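# Place the strawberry cake in the white basket

## Task

Get the strawberry cake inside the white basket while the basket and every other object stay roughly in place, and finish with neither arm nor gripper in contact with any of them.

## Robot and tools

Robot: two six-joint arms with parallel grippers, left_arm and right_arm. Calibrated base positions in the scene frame: left_arm at (-0.026, +0.301, 0) m, right_arm at (+0.053, -0.333, 0) m, both turned only slightly about z. Scene frame: origin at table height midway between the nominal bases, +x out over the table, +z up, left_arm on the +y side. Arm names do not match image left and right. Printed gripper positions and orientations can be a few centimetres off, more at long reach.

Joint order in every row and every per-arm list: waist (joint1), shoulder (joint2), elbow (joint3), wrist pitch (joint4), wrist yaw (joint5), wrist roll (joint6). Wrist yaw has its sign flipped relative to the URDF in everything sent and read. Stated ranges (URDF signs, rad): waist -2.618 to 3.054, shoulder 0.000 to 3.142, elbow 0.000 to 3.142, wrist pitch -1.571 to 1.571, wrist yaw -1.571 to 1.571 (in your sign convention this reads the same interval mirrored), wrist roll -2.094 to 2.094. Real ends may differ by up to 0.059 rad.

Row format: one flat list of 14 numbers, each in [-1, 1], covering both arms even when one is idle: left_arm's six joint numbers then its opening, then right_arm's six joint numbers then its opening. Joint numbers are scaled offsets, not angles: 1.0 equals 2.224 rad for waist, shoulder and elbow and 8.485 rad for the three wrist joints. Offsets are measured from the Joint targets printed in the last result (your last commanded angles after limits), not from the previous row; sending the same offset again moves further. A 0 keeps that joint's target. The opening number is absolute: +1 fully open, -1 closed; intermediate values ask the fingers to reach that grip_measured reading. To leave a gripper unchanged, resend its present command (0 is a real command meaning half open).

execute_actions(actions, cameras): actions is a list of actions; each action is a list of up to 15 rows, one row per 1/30 s step; a short table repeats its final row to fill 15 steps. An action that would push any joint more than 0.059 rad beyond its range is rejected for both arms; a malformed action, or a first action failing that check, rejects the whole call. An empty actions list just reports state and images. cameras: list of names (cam_head_left, cam_head_right, cam_left_wrist, cam_right_wrist); omitted, null or ["all"] gives all, [] none, an unknown name invalidates the call.

move(target, speed, blend, opening_speed, blocking, cameras): target is one 14-number row or a list of up to 15 rows, all offsets counted from the same current Joint targets (not chained). Joints interpolate together, so the gripper travels along a curve, with no obstacle avoidance. speed: rad/s for the joint with farthest to go, 0.01 to 12.57, default 0.5, one value or one per target. blend: radians of corner rounding for intermediate targets, default 0. opening_speed: rate of the opening command on the -1..+1 scale per second, at least 0.2; use a low value to close gently on soft or fragile items. blocking=false returns after about 0.5 s while the move continues. The result adds a move: line such as done, off_target (resting over 0.035 rad from target), moving, held or fault, plus limits=held if steps were withheld. done does not mean free of contact.

wait(seconds 0 to 10): lets time pass with the last commands held. stop(): brakes a running move. zoom_image(camera, region [x0, y0, x1, y1] in pixels, max 504x504, origin top-left) enlarges part of the latest image; each camera is 672x504. read_manual(section="licences") returns licence text only. finished_scene(scene): ends the current scene, given its integer number; irreversible.

Reading results: end_effector_position (m) and end_effector_quat_wxyz are in the scene frame; the position is the point between the finger pads, about 1 cm behind the tips; fingers point along gripper +z and open along y. Joint positions and Joint velocities: per arm, six joints (rad, rad/s) then pad gap (m; 0.094 fully open). "within noise" means that arm is still. grip_measured is finger opening on the command scale, reading up to about 2.7 mm wide when empty and somewhat narrower than a squeezed object. grip_effort_nm is gripper motor effort (negative closing), offset and not pad force. Joint torques: per joint, include gravity, positive toward larger angle; joints 1-3 wrap at ±28 N m. "joint sent to its limit" means a joint was clipped at its end. "joint command not followed" means the clearance check changed some targets. Each step a joint target may lead its measured angle by at most 0.339 rad (big joints) or 2.2 rad (wrist); targets that would put the gripper over 200 mm from where it is get scaled back, so big motions need several actions.

Avoid: dropping or releasing the cake while it moves, fast impacts, hard presses (a target far beyond a contact point presses harder; faster moves hit harder), knocking anything off the table, and any collision between the two arms, including one gripper closing on the other's fingers. If an arm is stuck pushing, command its targets back past its measured positions. Long holds under load, outstretched poses or pushing into unreachable poses heat motors: MOTOR HOT appears at 75 °C, an over-temperature fault folding the arm at 90 °C, collapse at 100 °C. Camera cables touching objects count as contact. Objects may occasionally be nudged by an outside disturbance. Release by commanding an opening well above grip_measured, then withdraw so nothing is touched at the end.

Each tool is called after "Emit:" as a command line: name --argument value for each argument, lists and objects as JSON in quotes; but a table of rows of numbers goes row by row, as --pt "numbers of a row", without its own name.

## Session

Emit:
execute_actions --actions '[]'

Scene clock: 0.00 s.
left_arm: end_effector_position=(+0.3624, +0.3385, +0.1097) grip_measured=+1.000 grip_effort_nm=n/a end_effector_quat_wxyz=(+0.602, -0.087, +0.789, +0.082) | right_arm: end_effector_position=(+0.4660, -0.3439, +0.1193) grip_measured=+1.000 grip_effort_nm=n/a end_effector_quat_wxyz=(+0.600, +0.032, +0.799, -0.027)
Joint positions: left_arm=[-0.053 1.534 0.331 0.929 0.258 -0.047 0.094] | right_arm=[0.002 1.547 0.43 0.833 -0.094 0.022 0.094]
Joint velocities: within noise
Joint torques (N m): no reading
Motor temperatures (°C): left_arm=[24 29 26 27 23 21 25] | right_arm=[24 31 28 37 24 22 22]
Heat: left arm: 29 °C; right arm: 37 °C.
Joint targets: left_arm=[-0.053 1.528 0.336 0.925 0.259 -0.048] | right_arm=[0.002 1.544 0.433 0.822 -0.095 0.022]
Tool commands: left_gripper/opening=+1.0 right_gripper/opening=+1.0

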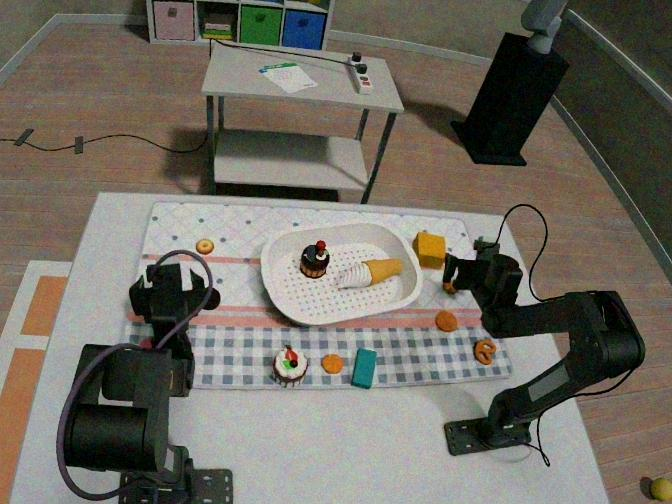

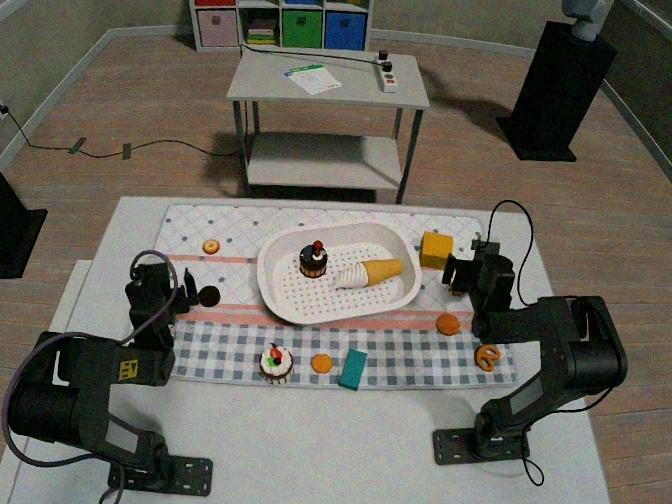

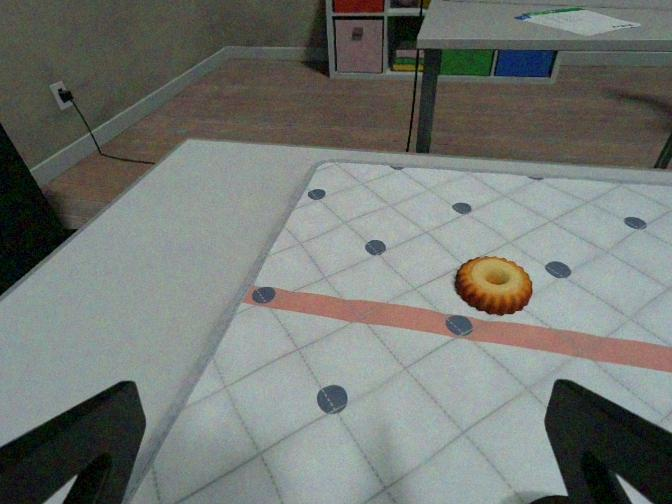

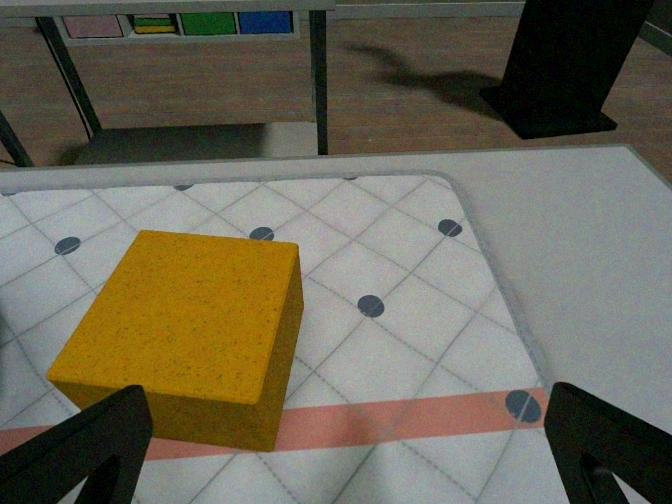

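Emit:
zoom_image --camera "cam_head_left" --region '[120, 200, 520, 500]'

Emit:
zoom_image --camera "cam_head_right" --region '[220, 300, 400, 435]'

Scaled by 1.260 from the camera's 672x504 image, which has a finer 960x720 frame.

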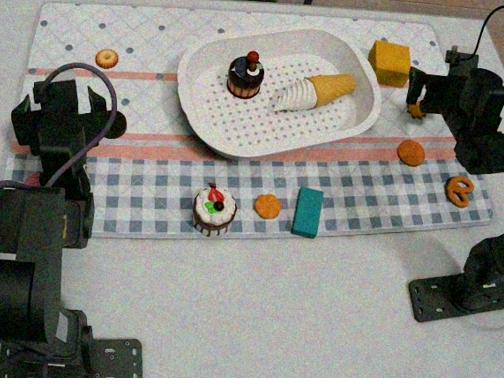

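Scaled by 2.800 from the camera's 672x504 image, which has a finer 960x720 frame.

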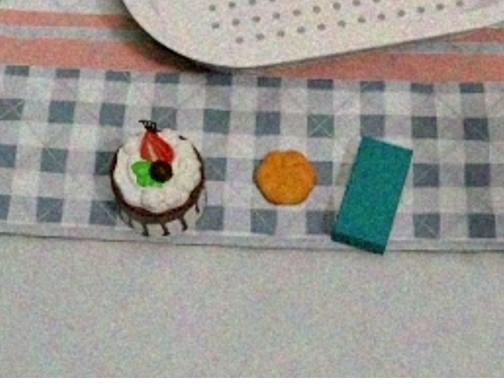

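Emit:
move --target '[-0.30,-0.156,0.383,-0.243,-0.0305,0.0057,1,0,0,0,0,0,0,1]' --speed 1.2

Scene clock: 36.17 s.
left_arm: end_effector_position=(+0.1855, +0.1315, +0.1893) grip_measured=+1.000 grip_effort_nm=0.002 end_effector_quat_wxyz=(+0.200, +0.325, +0.922, -0.066) | right_arm: end_effector_position=(+0.4660, -0.3439, +0.1193) grip_measured=+1.000 grip_effort_nm=0.027 end_effector_quat_wxyz=(+0.600, +0.032, +0.799, -0.027)
Joint positions: left_arm=[-0.715 1.192 1.16 -1.115 0.011 -0.005 0.094] | right_arm=[0.002 1.547 0.43 0.833 -0.094 0.022 0.094]
Joint velocities: within noise
Joint torques (N m): left_arm=[-0.49 -3.52 8.61 0.93 -0.09 0.09] | right_arm=[0.03 -4.94 7.01 1.55 -0.05 -0.01]
Motor temperatures (°C): left_arm=[24 29 27 35 23 21 24] | right_arm=[23 32 29 40 24 22 22]
Heat: left arm: 35 °C; right arm: 40 °C.
Joint targets: left_arm=[-0.720 1.182 1.188 -1.136 0.000 0.001] | right_arm=[0.002 1.544 0.433 0.822 -0.095 0.022]
move: done

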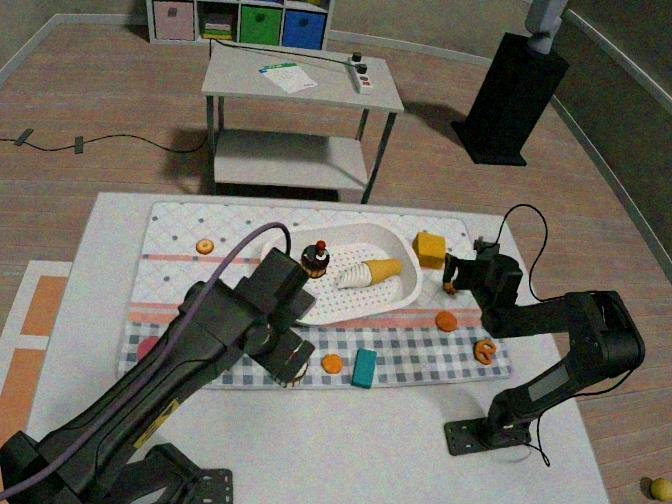

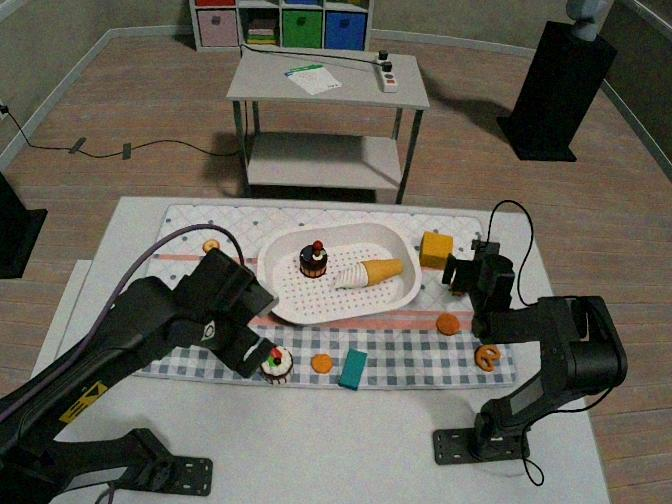

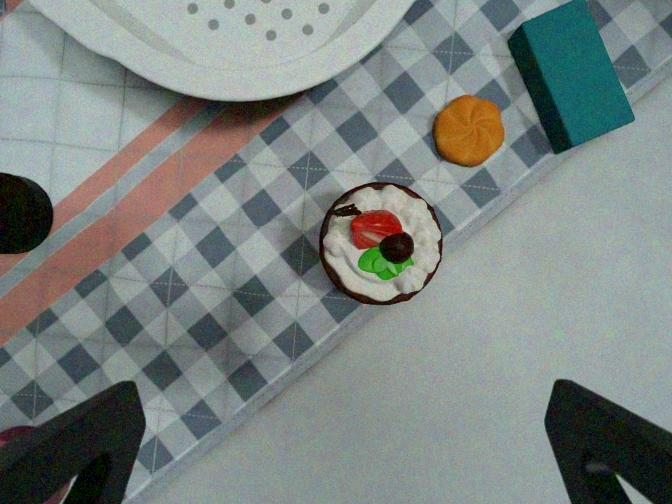

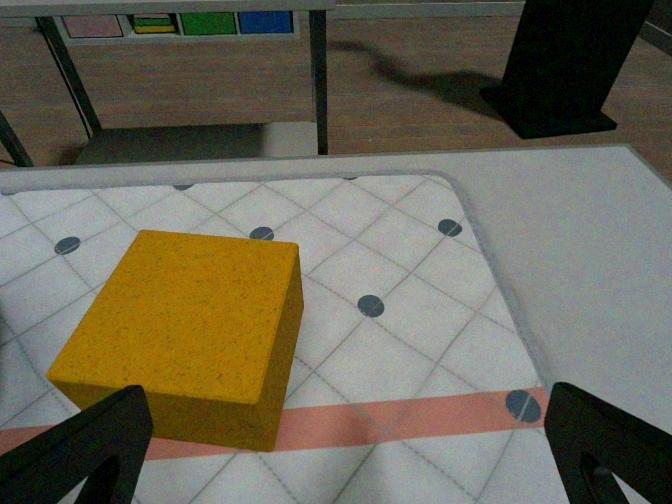

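Emit:
move --target '[-0.036,0.071,-0.0953,0.0436,0,0,1,0,0,0,0,0,0,1]' --speed 0.8 --cameras '["cam_left_wrist"]'

Scene clock: 63.03 s.
left_arm: end_effector_position=(+0.2024, +0.0848, +0.1220) grip_measured=+1.000 grip_effort_nm=0.002 end_effector_quat_wxyz=(+0.201, +0.361, +0.907, -0.077) | right_arm: end_effector_position=(+0.4660, -0.3439, +0.1193) grip_measured=+1.000 grip_effort_nm=0.027 end_effector_quat_wxyz=(+0.600, +0.032, +0.799, -0.027)
Joint positions: left_arm=[-0.796 1.34 0.988 -0.785 0.009 -0.005 0.094] | right_arm=[0.002 1.547 0.43 0.833 -0.094 0.022 0.094]
Joint velocities: within noise
Joint torques (N m): left_arm=[-0.49 -4.18 5.52 1.39 -0.08 0.09] | right_arm=[0.03 -4.94 7.02 1.54 -0.05 -0.01]
Motor temperatures (°C): left_arm=[24 28 30 31 23 21 24] | right_arm=[23 32 29 41 24 22 22]
Heat: left arm: 31 °C; right arm: 41 °C.
Joint targets: left_arm=[-0.801 1.339 0.976 -0.766 0.000 0.001] | right_arm=[0.002 1.544 0.433 0.822 -0.095 0.022]
move: done
Images, in order (width x height): cam_left_wrist 672x504.

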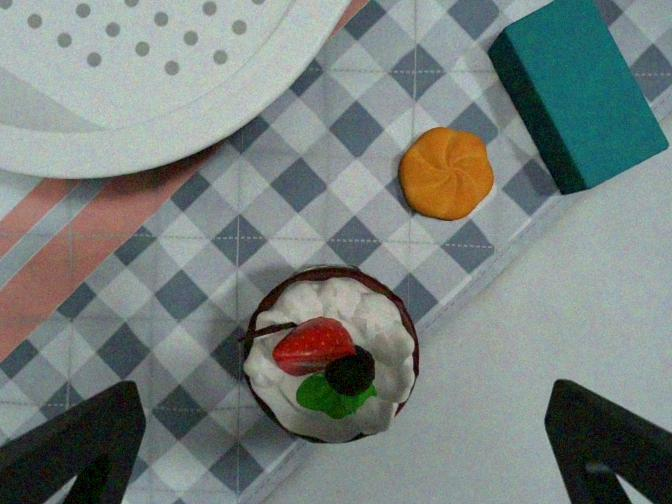

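Emit:
move --target '[0.0072,0.051,-0.1194,0.0446,0,0,1,0,0,0,0,0,0,1]' --speed 0.5 --cameras '["cam_left_wrist","cam_head_right"]'

Scene clock: 71.17 s.
left_arm: end_effector_position=(+0.2037, +0.0853, +0.0376) grip_measured=+1.000 grip_effort_nm=-0.002 end_effector_quat_wxyz=(+0.202, +0.359, +0.908, -0.076) | right_arm: end_effector_position=(+0.4660, -0.3439, +0.1193) grip_measured=+1.000 grip_effort_nm=0.027 end_effector_quat_wxyz=(+0.600, +0.032, +0.799, -0.027)
Joint positions: left_arm=[-0.792 1.448 0.723 -0.411 0.009 -0.005 0.094] | right_arm=[0.002 1.547 0.43 0.833 -0.094 0.022 0.094]
Joint velocities: within noise
Joint torques (N m): left_arm=[0.65 -4.23 4.94 1.43 -0.07 0.09] | right_arm=[0.05 -4.94 6.99 1.54 -0.05 0]
Motor temperatures (°C): left_arm=[24 28 29 30 23 21 24] | right_arm=[23 32 29 41 24 22 21]
Heat: left arm: 30 °C; right arm: 41 °C.
Joint targets: left_arm=[-0.784 1.453 0.711 -0.388 0.000 0.001] | right_arm=[0.002 1.544 0.433 0.822 -0.095 0.022]
move: done
Images, in order (width x height): cam_head_right 672x504, cam_left_wrist 672x504.

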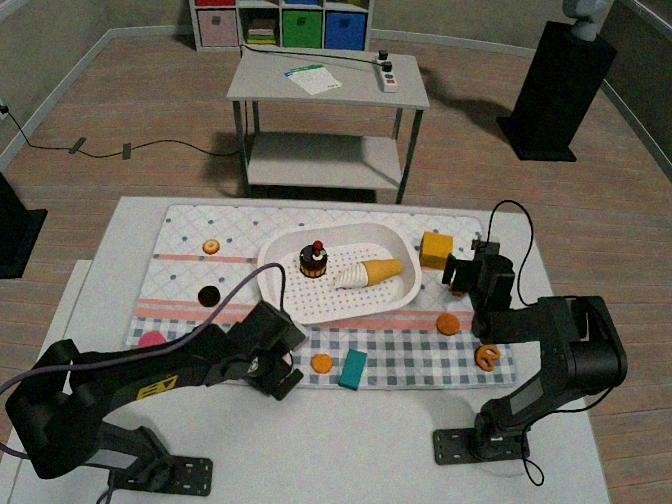

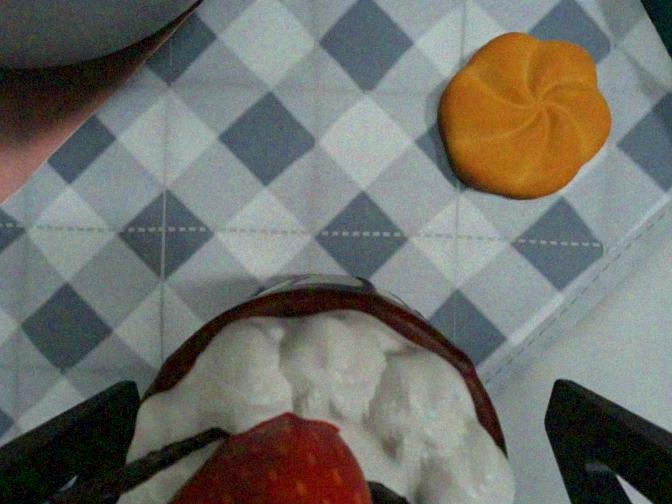

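Emit:
move --target '[0.008,0,0,0,0,0,0.36,0,0,0,0,0,0,1]' --speed 0.3 --opening_speed 0.4 --cameras '["cam_left_wrist"]'

Scene clock: 79.33 s.
left_arm: end_effector_position=(+0.2072, +0.0887, +0.0378) grip_measured=+0.402 grip_effort_nm=-0.994 end_effector_quat_wxyz=(+0.202, +0.351, +0.911, -0.077) | right_arm: end_effector_position=(+0.4660, -0.3439, +0.1193) grip_measured=+1.000 grip_effort_nm=0.032 end_effector_quat_wxyz=(+0.600, +0.032, +0.799, -0.027)
Joint positions: left_arm=[-0.773 1.448 0.723 -0.41 0.003 -0.005 0.066] | right_arm=[0.002 1.547 0.43 0.833 -0.094 0.022 0.094]
Joint velocities: within noise
Joint torques (N m): left_arm=[0.57 -4.21 4.96 1.42 -0.03 0.1] | right_arm=[0.03 -4.94 7.01 1.54 -0.05 -0.01]
Motor temperatures (°C): left_arm=[24 29 29 30 23 21 24] | right_arm=[23 32 29 41 24 22 21]
Heat: left arm: 30 °C; right arm: 41 °C.
Joint targets: left_arm=[-0.767 1.453 0.711 -0.388 0.000 0.001] | right_arm=[0.002 1.544 0.433 0.822 -0.095 0.022]
move: done
Images, in order (width x height): cam_left_wrist 672x504.

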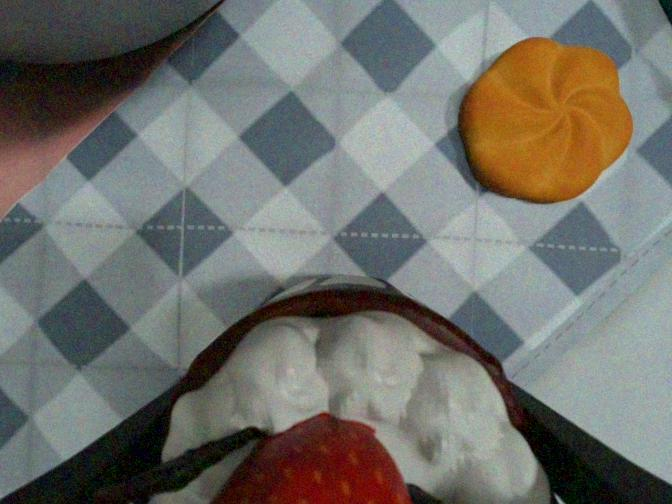

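Emit:
zoom_image --camera "cam_head_right" --region '[240, 205, 440, 355]'

This scene's latest camera images include none from cam_head_right. They are from: cam_left_wrist. cam_head_right's image comes with the result of a call that names it in "cameras".

Emit:
move --target '[0,-0.08,0.1875,-0.0701,0,0,0.36,0,0,0,0,0,0,1]' --speed 0.6

Emit:
zoom_image --camera "cam_head_right" --region '[240, 205, 440, 355]'

Emit:
zoom_image --camera "cam_head_left" --region '[240, 205, 440, 355]'

Scene clock: 97.63 s.
left_arm: end_effector_position=(+0.1941, +0.1007, +0.1567) grip_measured=+0.400 grip_effort_nm=-1.028 end_effector_quat_wxyz=(+0.190, +0.352, +0.913, -0.073) | right_arm: end_effector_position=(+0.4660, -0.3439, +0.1193) grip_measured=+1.000 grip_effort_nm=0.032 end_effector_quat_wxyz=(+0.600, +0.032, +0.799, -0.027)
Joint positions: left_arm=[-0.773 1.29 1.098 -0.969 0.003 -0.005 0.066] | right_arm=[0.002 1.547 0.43 0.833 -0.094 0.022 0.094]
Joint velocities: within noise
Joint torques (N m): left_arm=[0.58 -4.89 8.77 1.02 -0.03 0.09] | right_arm=[0.05 -4.94 7.01 1.54 -0.05 0]
Motor temperatures (°C): left_arm=[24 29 28 30 23 20 25] | right_arm=[23 32 29 41 24 22 21]
Heat: left arm: 30 °C; right arm: 41 °C.
Joint targets: left_arm=[-0.767 1.275 1.128 -0.983 0.000 0.001] | right_arm=[0.002 1.544 0.433 0.822 -0.095 0.022]
move: done

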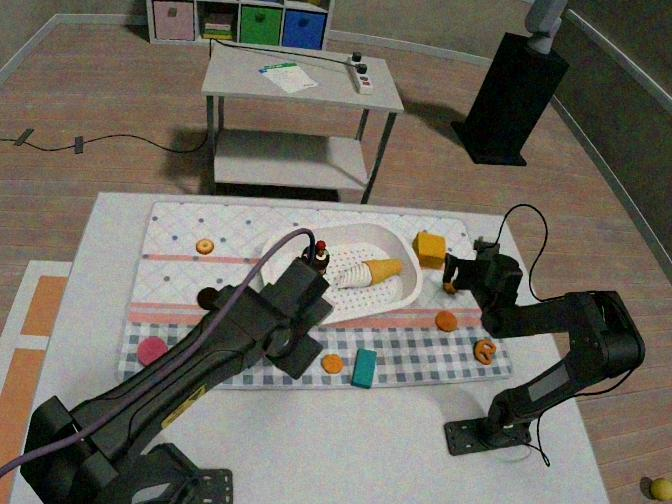

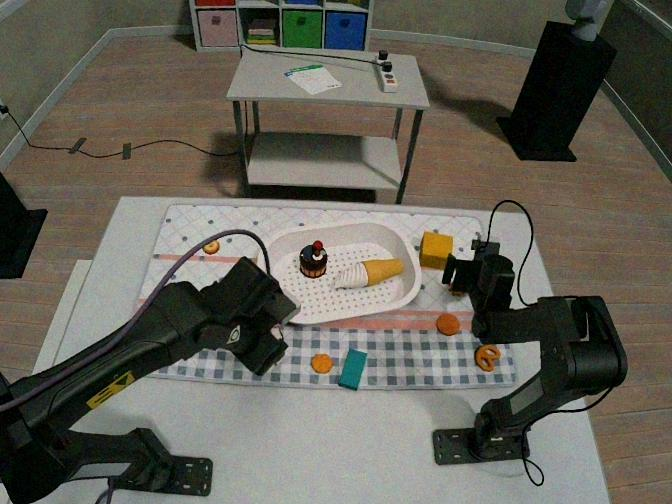

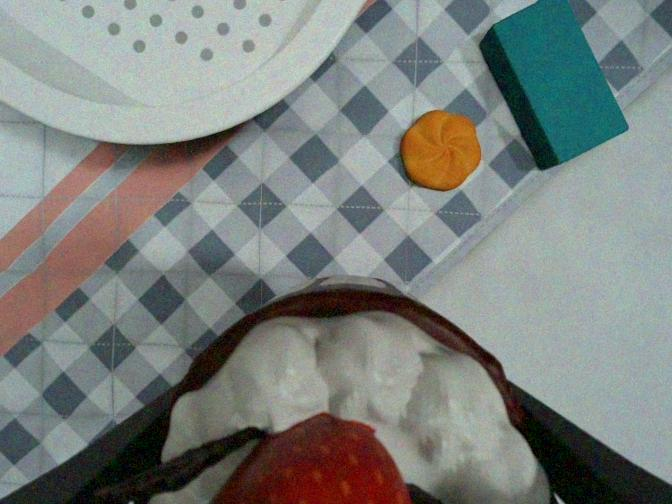

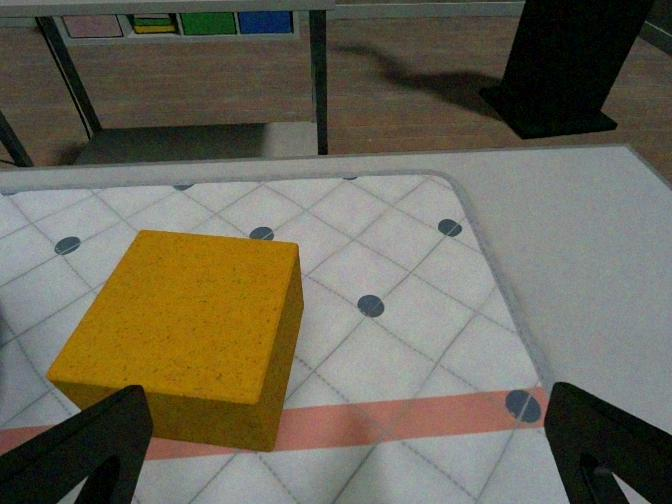

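Scaled by 2.520 from the camera's 672x504 image, which has a finer 960x720 frame.

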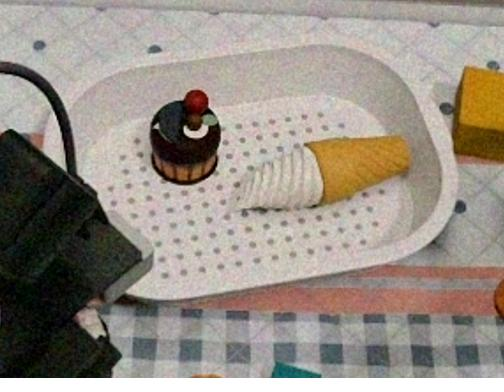

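Scaled by 2.520 from the camera's 672x504 image, which has a finer 960x720 frame.

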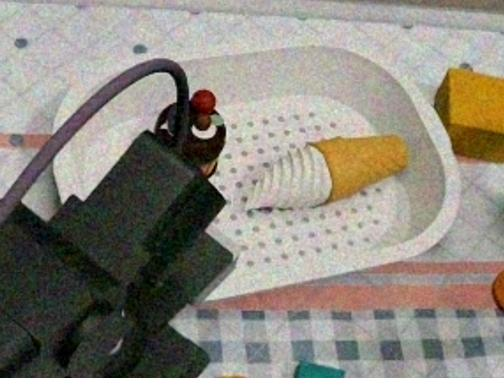

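Emit:
move --target '[0.075,0.296,0.3057,-0.0026,0,0,0.36,0,0,0,0,0,0,1]' --speed 0.6

Emit:
zoom_image --camera "cam_head_right" --region '[240, 205, 440, 355]'

Scene clock: 110.90 s.
left_arm: end_effector_position=(+0.3655, +0.0509, +0.1605) grip_measured=+0.400 grip_effort_nm=-1.023 end_effector_quat_wxyz=(+0.201, +0.273, +0.939, -0.058) | right_arm: end_effector_position=(+0.4660, -0.3439, +0.1193) grip_measured=+1.000 grip_effort_nm=0.032 end_effector_quat_wxyz=(+0.600, +0.032, +0.799, -0.027)
Joint positions: left_arm=[-0.602 1.927 1.771 -0.994 0.003 -0.005 0.066] | right_arm=[0.002 1.547 0.43 0.833 -0.094 0.022 0.094]
Joint velocities: within noise
Joint torques (N m): left_arm=[0.16 -9.16 9.42 1.04 -0.01 0.09] | right_arm=[0.03 -4.94 6.99 1.55 -0.05 0]
Motor temperatures (°C): left_arm=[24 29 30 29 23 20 25] | right_arm=[23 31 28 41 24 21 21]
Heat: left arm: 30 °C; right arm: 41 °C.
Joint targets: left_arm=[-0.600 1.933 1.808 -1.005 0.000 0.001] | right_arm=[0.002 1.544 0.433 0.822 -0.095 0.022]
move: off_target (left_arm); left_arm: the elbow is farthest, 0.037 rad from its target

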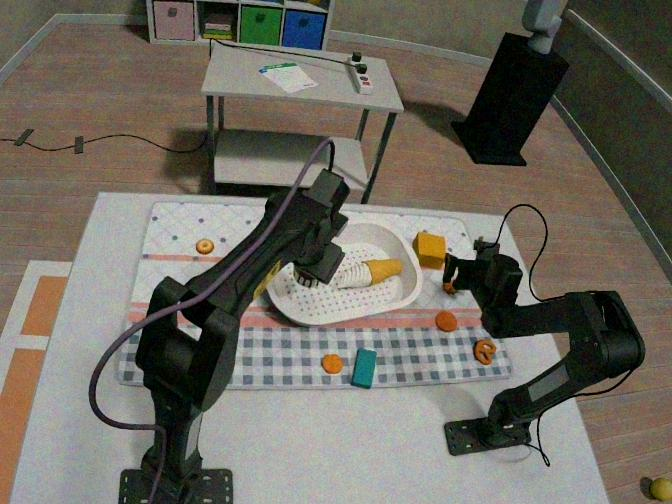

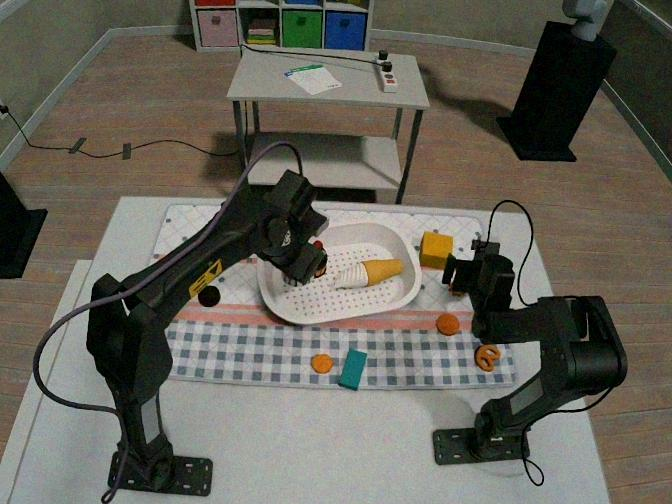

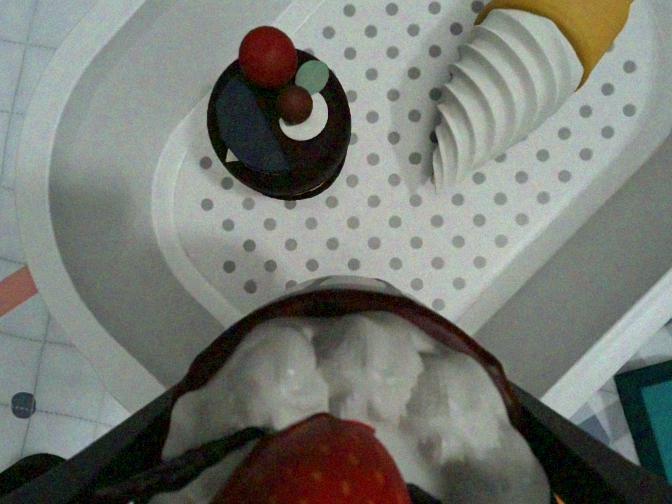

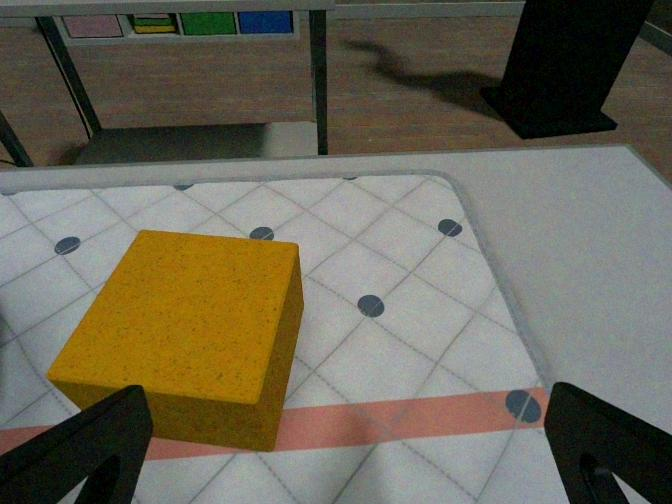

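Scaled by 2.520 from the camera's 672x504 image, which has a finer 960x720 frame.

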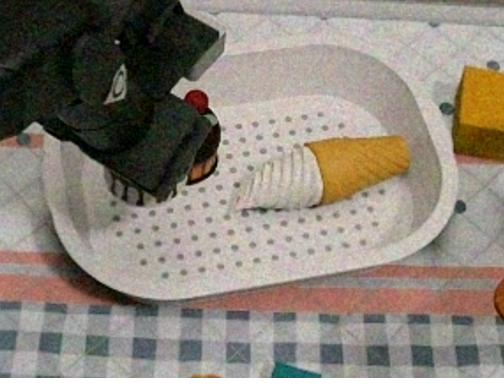

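Emit:
move --target '[-0.0076,0.027,-0.087,0.0299,0,0,0.36,0,0,0,0,0,0,1]' --speed 0.4

Emit:
zoom_image --camera "cam_head_right" --region '[240, 205, 440, 355]'

Scene clock: 126.77 s.
left_arm: end_effector_position=(+0.3768, +0.0382, +0.1042) grip_measured=+0.400 grip_effort_nm=-1.023 end_effector_quat_wxyz=(+0.206, +0.277, +0.937, -0.060) | right_arm: end_effector_position=(+0.4660, -0.3439, +0.1193) grip_measured=+1.000 grip_effort_nm=0.027 end_effector_quat_wxyz=(+0.600, +0.032, +0.799, -0.027)
Joint positions: left_arm=[-0.611 1.986 1.625 -0.776 0.003 -0.005 0.066] | right_arm=[0.002 1.547 0.43 0.833 -0.094 0.022 0.094]
Joint velocities: within noise
Joint torques (N m): left_arm=[-0.5 -9.66 5.57 1.44 -0.04 0.1] | right_arm=[0.03 -4.94 6.99 1.54 -0.05 0]
Motor temperatures (°C): left_arm=[24 30 31 28 23 20 26] | right_arm=[23 31 28 41 24 21 21]
Heat: left arm: 31 °C; right arm: 41 °C.
Joint targets: left_arm=[-0.617 1.993 1.614 -0.751 0.000 0.001] | right_arm=[0.002 1.544 0.433 0.822 -0.095 0.022]
move: done

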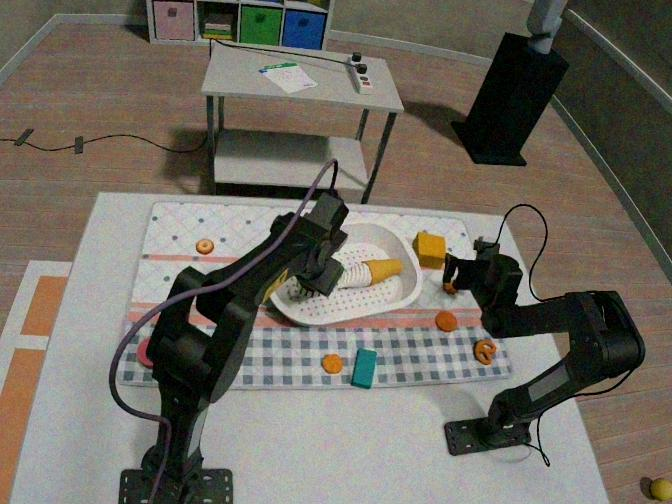

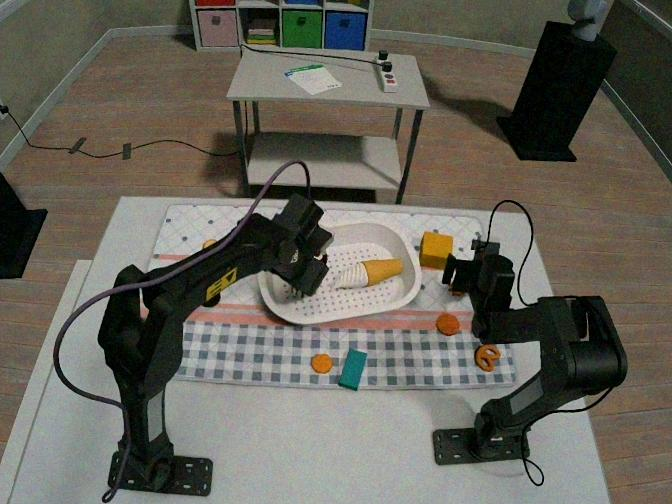

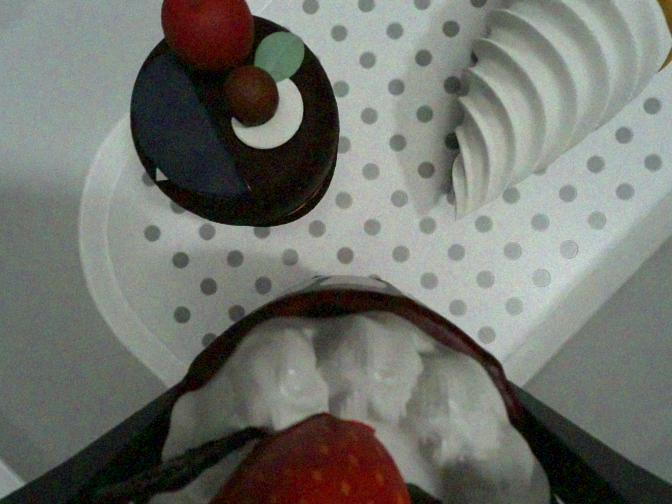

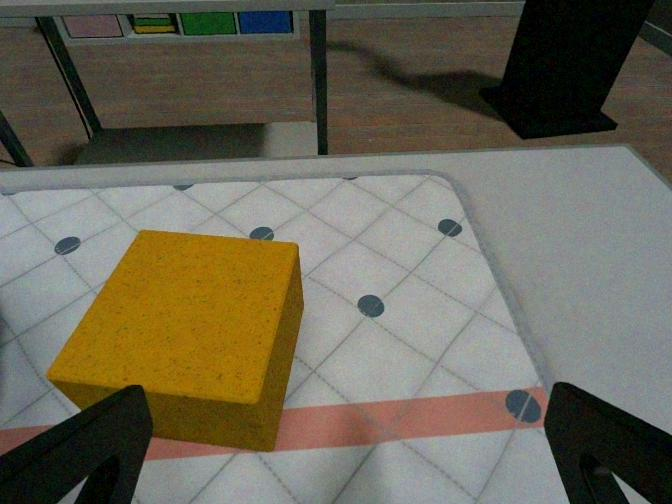

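Scaled by 2.520 from the camera's 672x504 image, which has a finer 960x720 frame.

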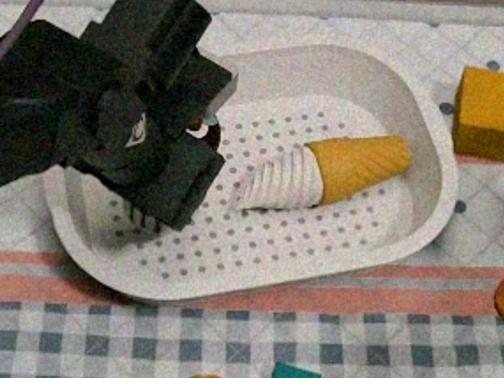

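Emit:
move --target '[-0.0045,0.0211,-0.0647,0.02245,0,0,0.36,0,0,0,0,0,0,1]' --speed 0.2

Emit:
zoom_image --camera "cam_head_right" --region '[240, 205, 440, 355]'

Scene clock: 133.00 s.
left_arm: end_effector_position=(+0.3753, +0.0339, +0.0544) grip_measured=+0.400 grip_effort_nm=-1.028 end_effector_quat_wxyz=(+0.208, +0.281, +0.935, -0.062) | right_arm: end_effector_position=(+0.4660, -0.3439, +0.1193) grip_measured=+1.000 grip_effort_nm=0.027 end_effector_quat_wxyz=(+0.600, +0.032, +0.799, -0.027)
Joint positions: left_arm=[-0.621 2.029 1.483 -0.588 0.003 -0.005 0.066] | right_arm=[0.002 1.547 0.43 0.833 -0.094 0.022 0.094]
Joint velocities: within noise
Joint torques (N m): left_arm=[-0.62 -9.47 5.24 1.48 -0.02 0.09] | right_arm=[0.03 -4.93 7.01 1.54 -0.05 0]
Motor temperatures (°C): left_arm=[24 31 31 29 23 20 26] | right_arm=[23 31 28 42 24 21 21]
Heat: left arm: 31 °C; right arm: 42 °C.
Joint targets: left_arm=[-0.627 2.040 1.470 -0.561 0.000 0.001] | right_arm=[0.002 1.544 0.433 0.822 -0.095 0.022]
move: done

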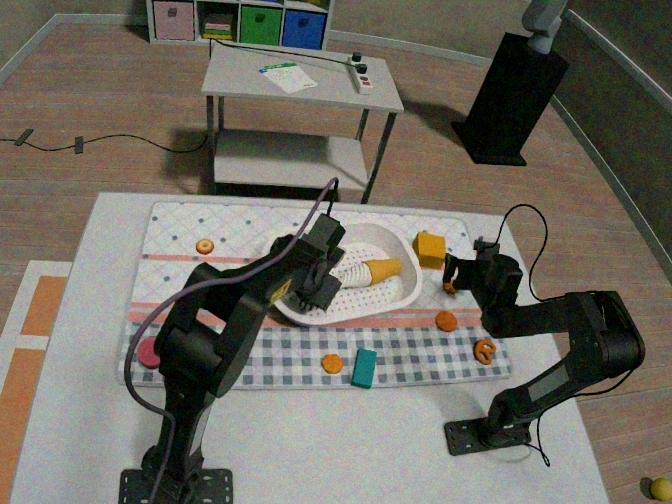

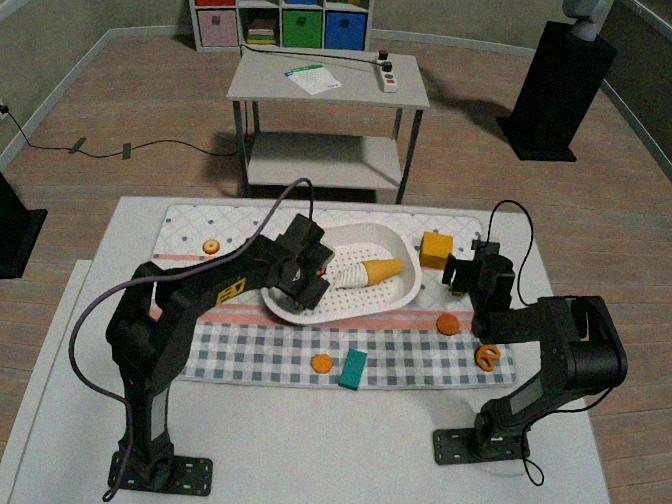

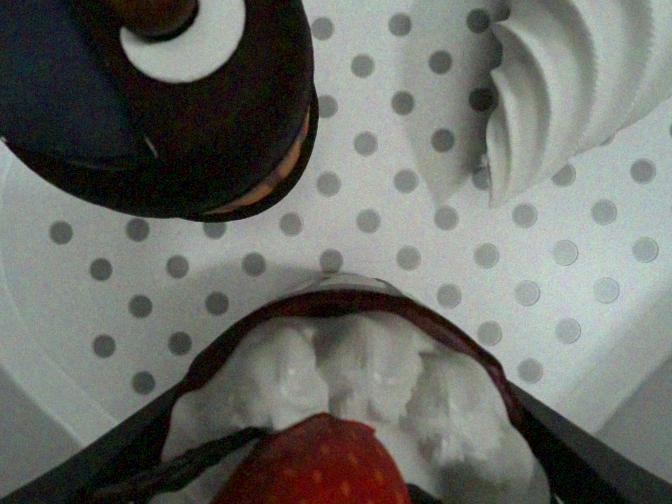

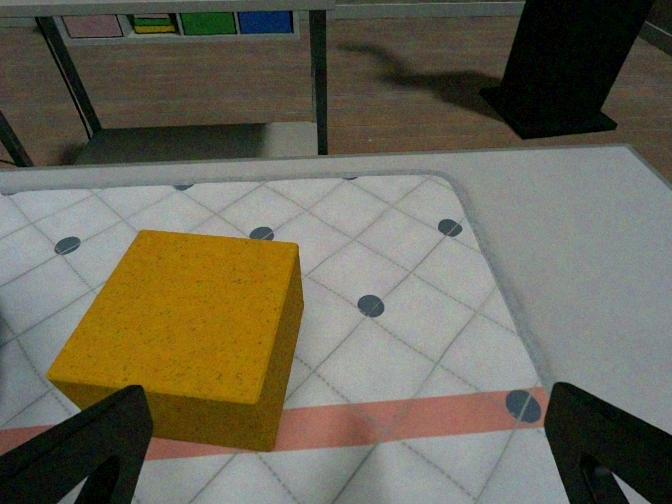

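Scaled by 2.520 from the camera's 672x504 image, which has a finer 960x720 frame.

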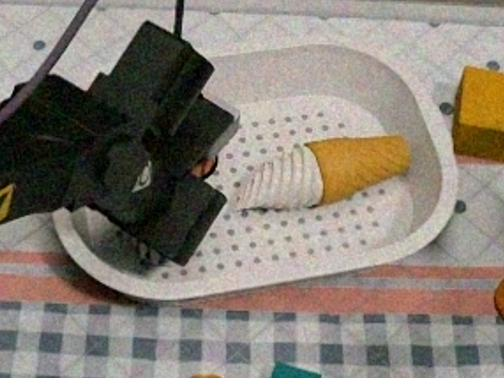

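Emit:
move --target '[0,0.0036,-0.011,0.0039,0,0,0.36,0,0,0,0,0,0,1]' --speed 0.1 --cameras '["cam_left_wrist"]'

Scene clock: 138.07 s.
left_arm: end_effector_position=(+0.3760, +0.0334, +0.0491) grip_measured=+0.400 grip_effort_nm=-1.028 end_effector_quat_wxyz=(+0.212, +0.281, +0.934, -0.063) | right_arm: end_effector_position=(+0.4660, -0.3439, +0.1193) grip_measured=+1.000 grip_effort_nm=0.027 end_effector_quat_wxyz=(+0.600, +0.032, +0.799, -0.027)
Joint positions: left_arm=[-0.621 2.032 1.462 -0.555 0.003 -0.005 0.066] | right_arm=[0.002 1.547 0.43 0.833 -0.094 0.022 0.094]
Joint velocities: within noise
Joint torques (N m): left_arm=[-0.62 -9.13 4.92 1.46 -0.03 0.1] | right_arm=[0.03 -4.94 6.99 1.54 -0.05 -0.01]
Motor temperatures (°C): left_arm=[24 31 30 29 23 20 26] | right_arm=[23 31 28 42 23 21 21]
Heat: left arm: 31 °C; right arm: 42 °C.
Joint targets: left_arm=[-0.627 2.048 1.446 -0.528 0.000 0.001] | right_arm=[0.002 1.544 0.433 0.822 -0.095 0.022]
move: done
Images, in order (width x height): cam_left_wrist 672x504.

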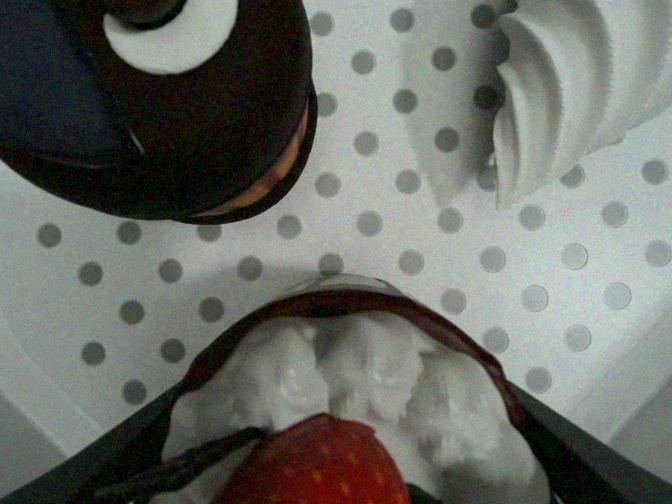

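Emit:
move --target '[0,0,0,0,0,0,0.65,0,0,0,0,0,0,1]' --opening_speed 0.4 --cameras '["cam_left_wrist"]'

Scene clock: 143.00 s.
left_arm: end_effector_position=(+0.3773, +0.0325, +0.0499) grip_measured=+0.648 grip_effort_nm=0.110 end_effector_quat_wxyz=(+0.215, +0.280, +0.933, -0.064) | right_arm: end_effector_position=(+0.4660, -0.3439, +0.1193) grip_measured=+1.000 grip_effort_nm=0.027 end_effector_quat_wxyz=(+0.600, +0.032, +0.799, -0.027)
Joint positions: left_arm=[-0.621 2.032 1.462 -0.548 0.003 -0.005 0.077] | right_arm=[0.002 1.547 0.43 0.833 -0.094 0.022 0.094]
Joint velocities: within noise
Joint torques (N m): left_arm=[-0.58 -9.09 4.94 1.42 -0.03 0.08] | right_arm=[0.02 -4.94 7.02 1.54 -0.05 0]
Motor temperatures (°C): left_arm=[23 31 30 30 23 20 26] | right_arm=[23 31 28 42 23 21 21]
Heat: left arm: 31 °C; right arm: 42 °C.
Joint targets: left_arm=[-0.627 2.048 1.446 -0.527 0.000 0.001] | right_arm=[0.002 1.544 0.433 0.822 -0.095 0.022]
move: done
Images, in order (width x height): cam_left_wrist 672x504.

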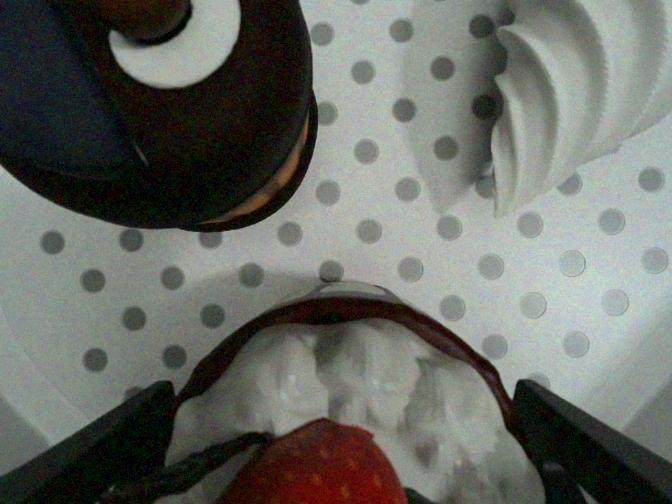

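Emit:
move --pt "0 -0.0517 0.1628 -0.0563 0 0 0.65 0 0 0 0 0 0 1" --pt "0 -0.3476 -0.143 -0.0537 0 0 0.65 0 0 0 0 0 0 1" --speed '[0.4,0.8]'

Scene clock: 151.47 s.
left_arm: end_effector_position=(+0.2271, +0.1331, +0.1720) grip_measured=+0.648 grip_effort_nm=0.110 end_effector_quat_wxyz=(+0.211, +0.281, +0.934, -0.063) | right_arm: end_effector_position=(+0.4660, -0.3439, +0.1193) grip_measured=+1.000 grip_effort_nm=0.032 end_effector_quat_wxyz=(+0.600, +0.032, +0.799, -0.027)
Joint positions: left_arm=[-0.621 1.289 1.145 -0.984 0.003 -0.005 0.077] | right_arm=[0.002 1.547 0.43 0.833 -0.094 0.022 0.094]
Joint velocities: within noise
Joint torques (N m): left_arm=[-0.57 -4.79 5.09 1.2 -0.03 0.1] | right_arm=[0.03 -4.94 6.99 1.54 -0.05 -0.01]
Motor temperatures (°C): left_arm=[23 31 29 30 23 20 25] | right_arm=[23 31 28 42 23 21 21]
Heat: left arm: 31 °C; right arm: 42 °C.
Joint targets: left_arm=[-0.627 1.275 1.128 -0.983 0.000 0.001] | right_arm=[0.002 1.544 0.433 0.822 -0.095 0.022]
move: done

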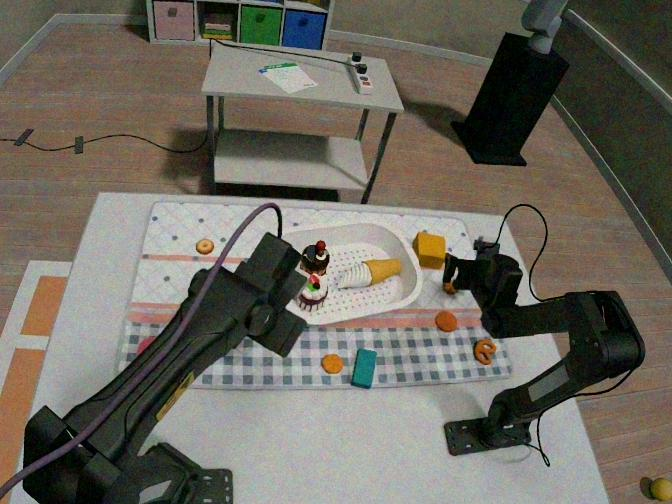

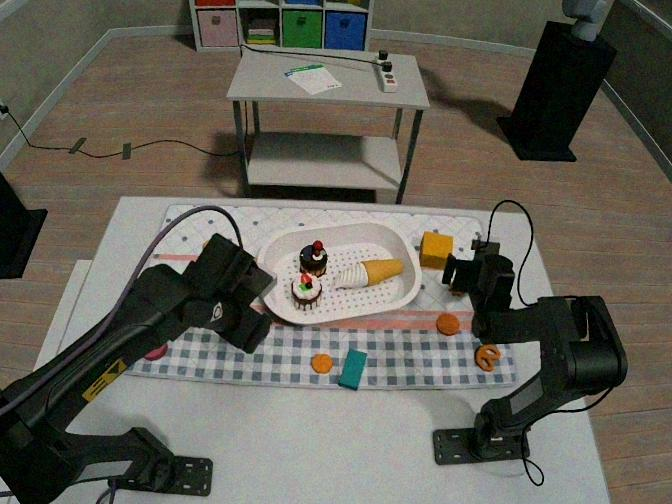

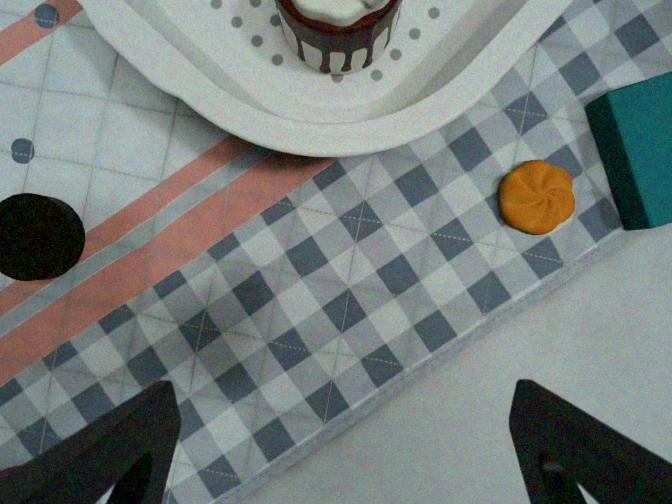

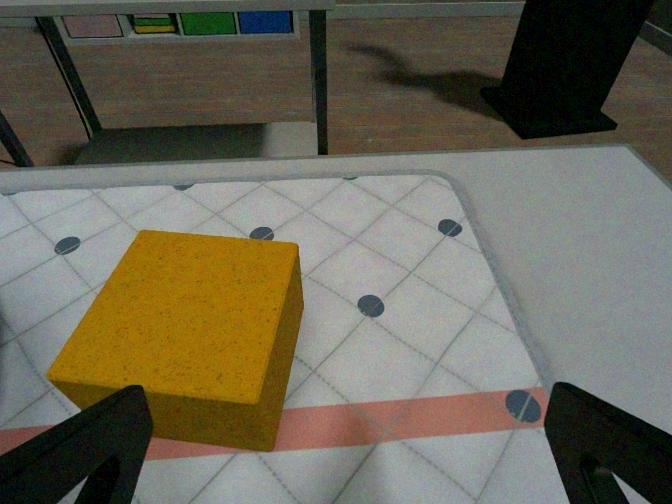

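Emit:
finished_scene --scene 1

The scene is finished: the task was done.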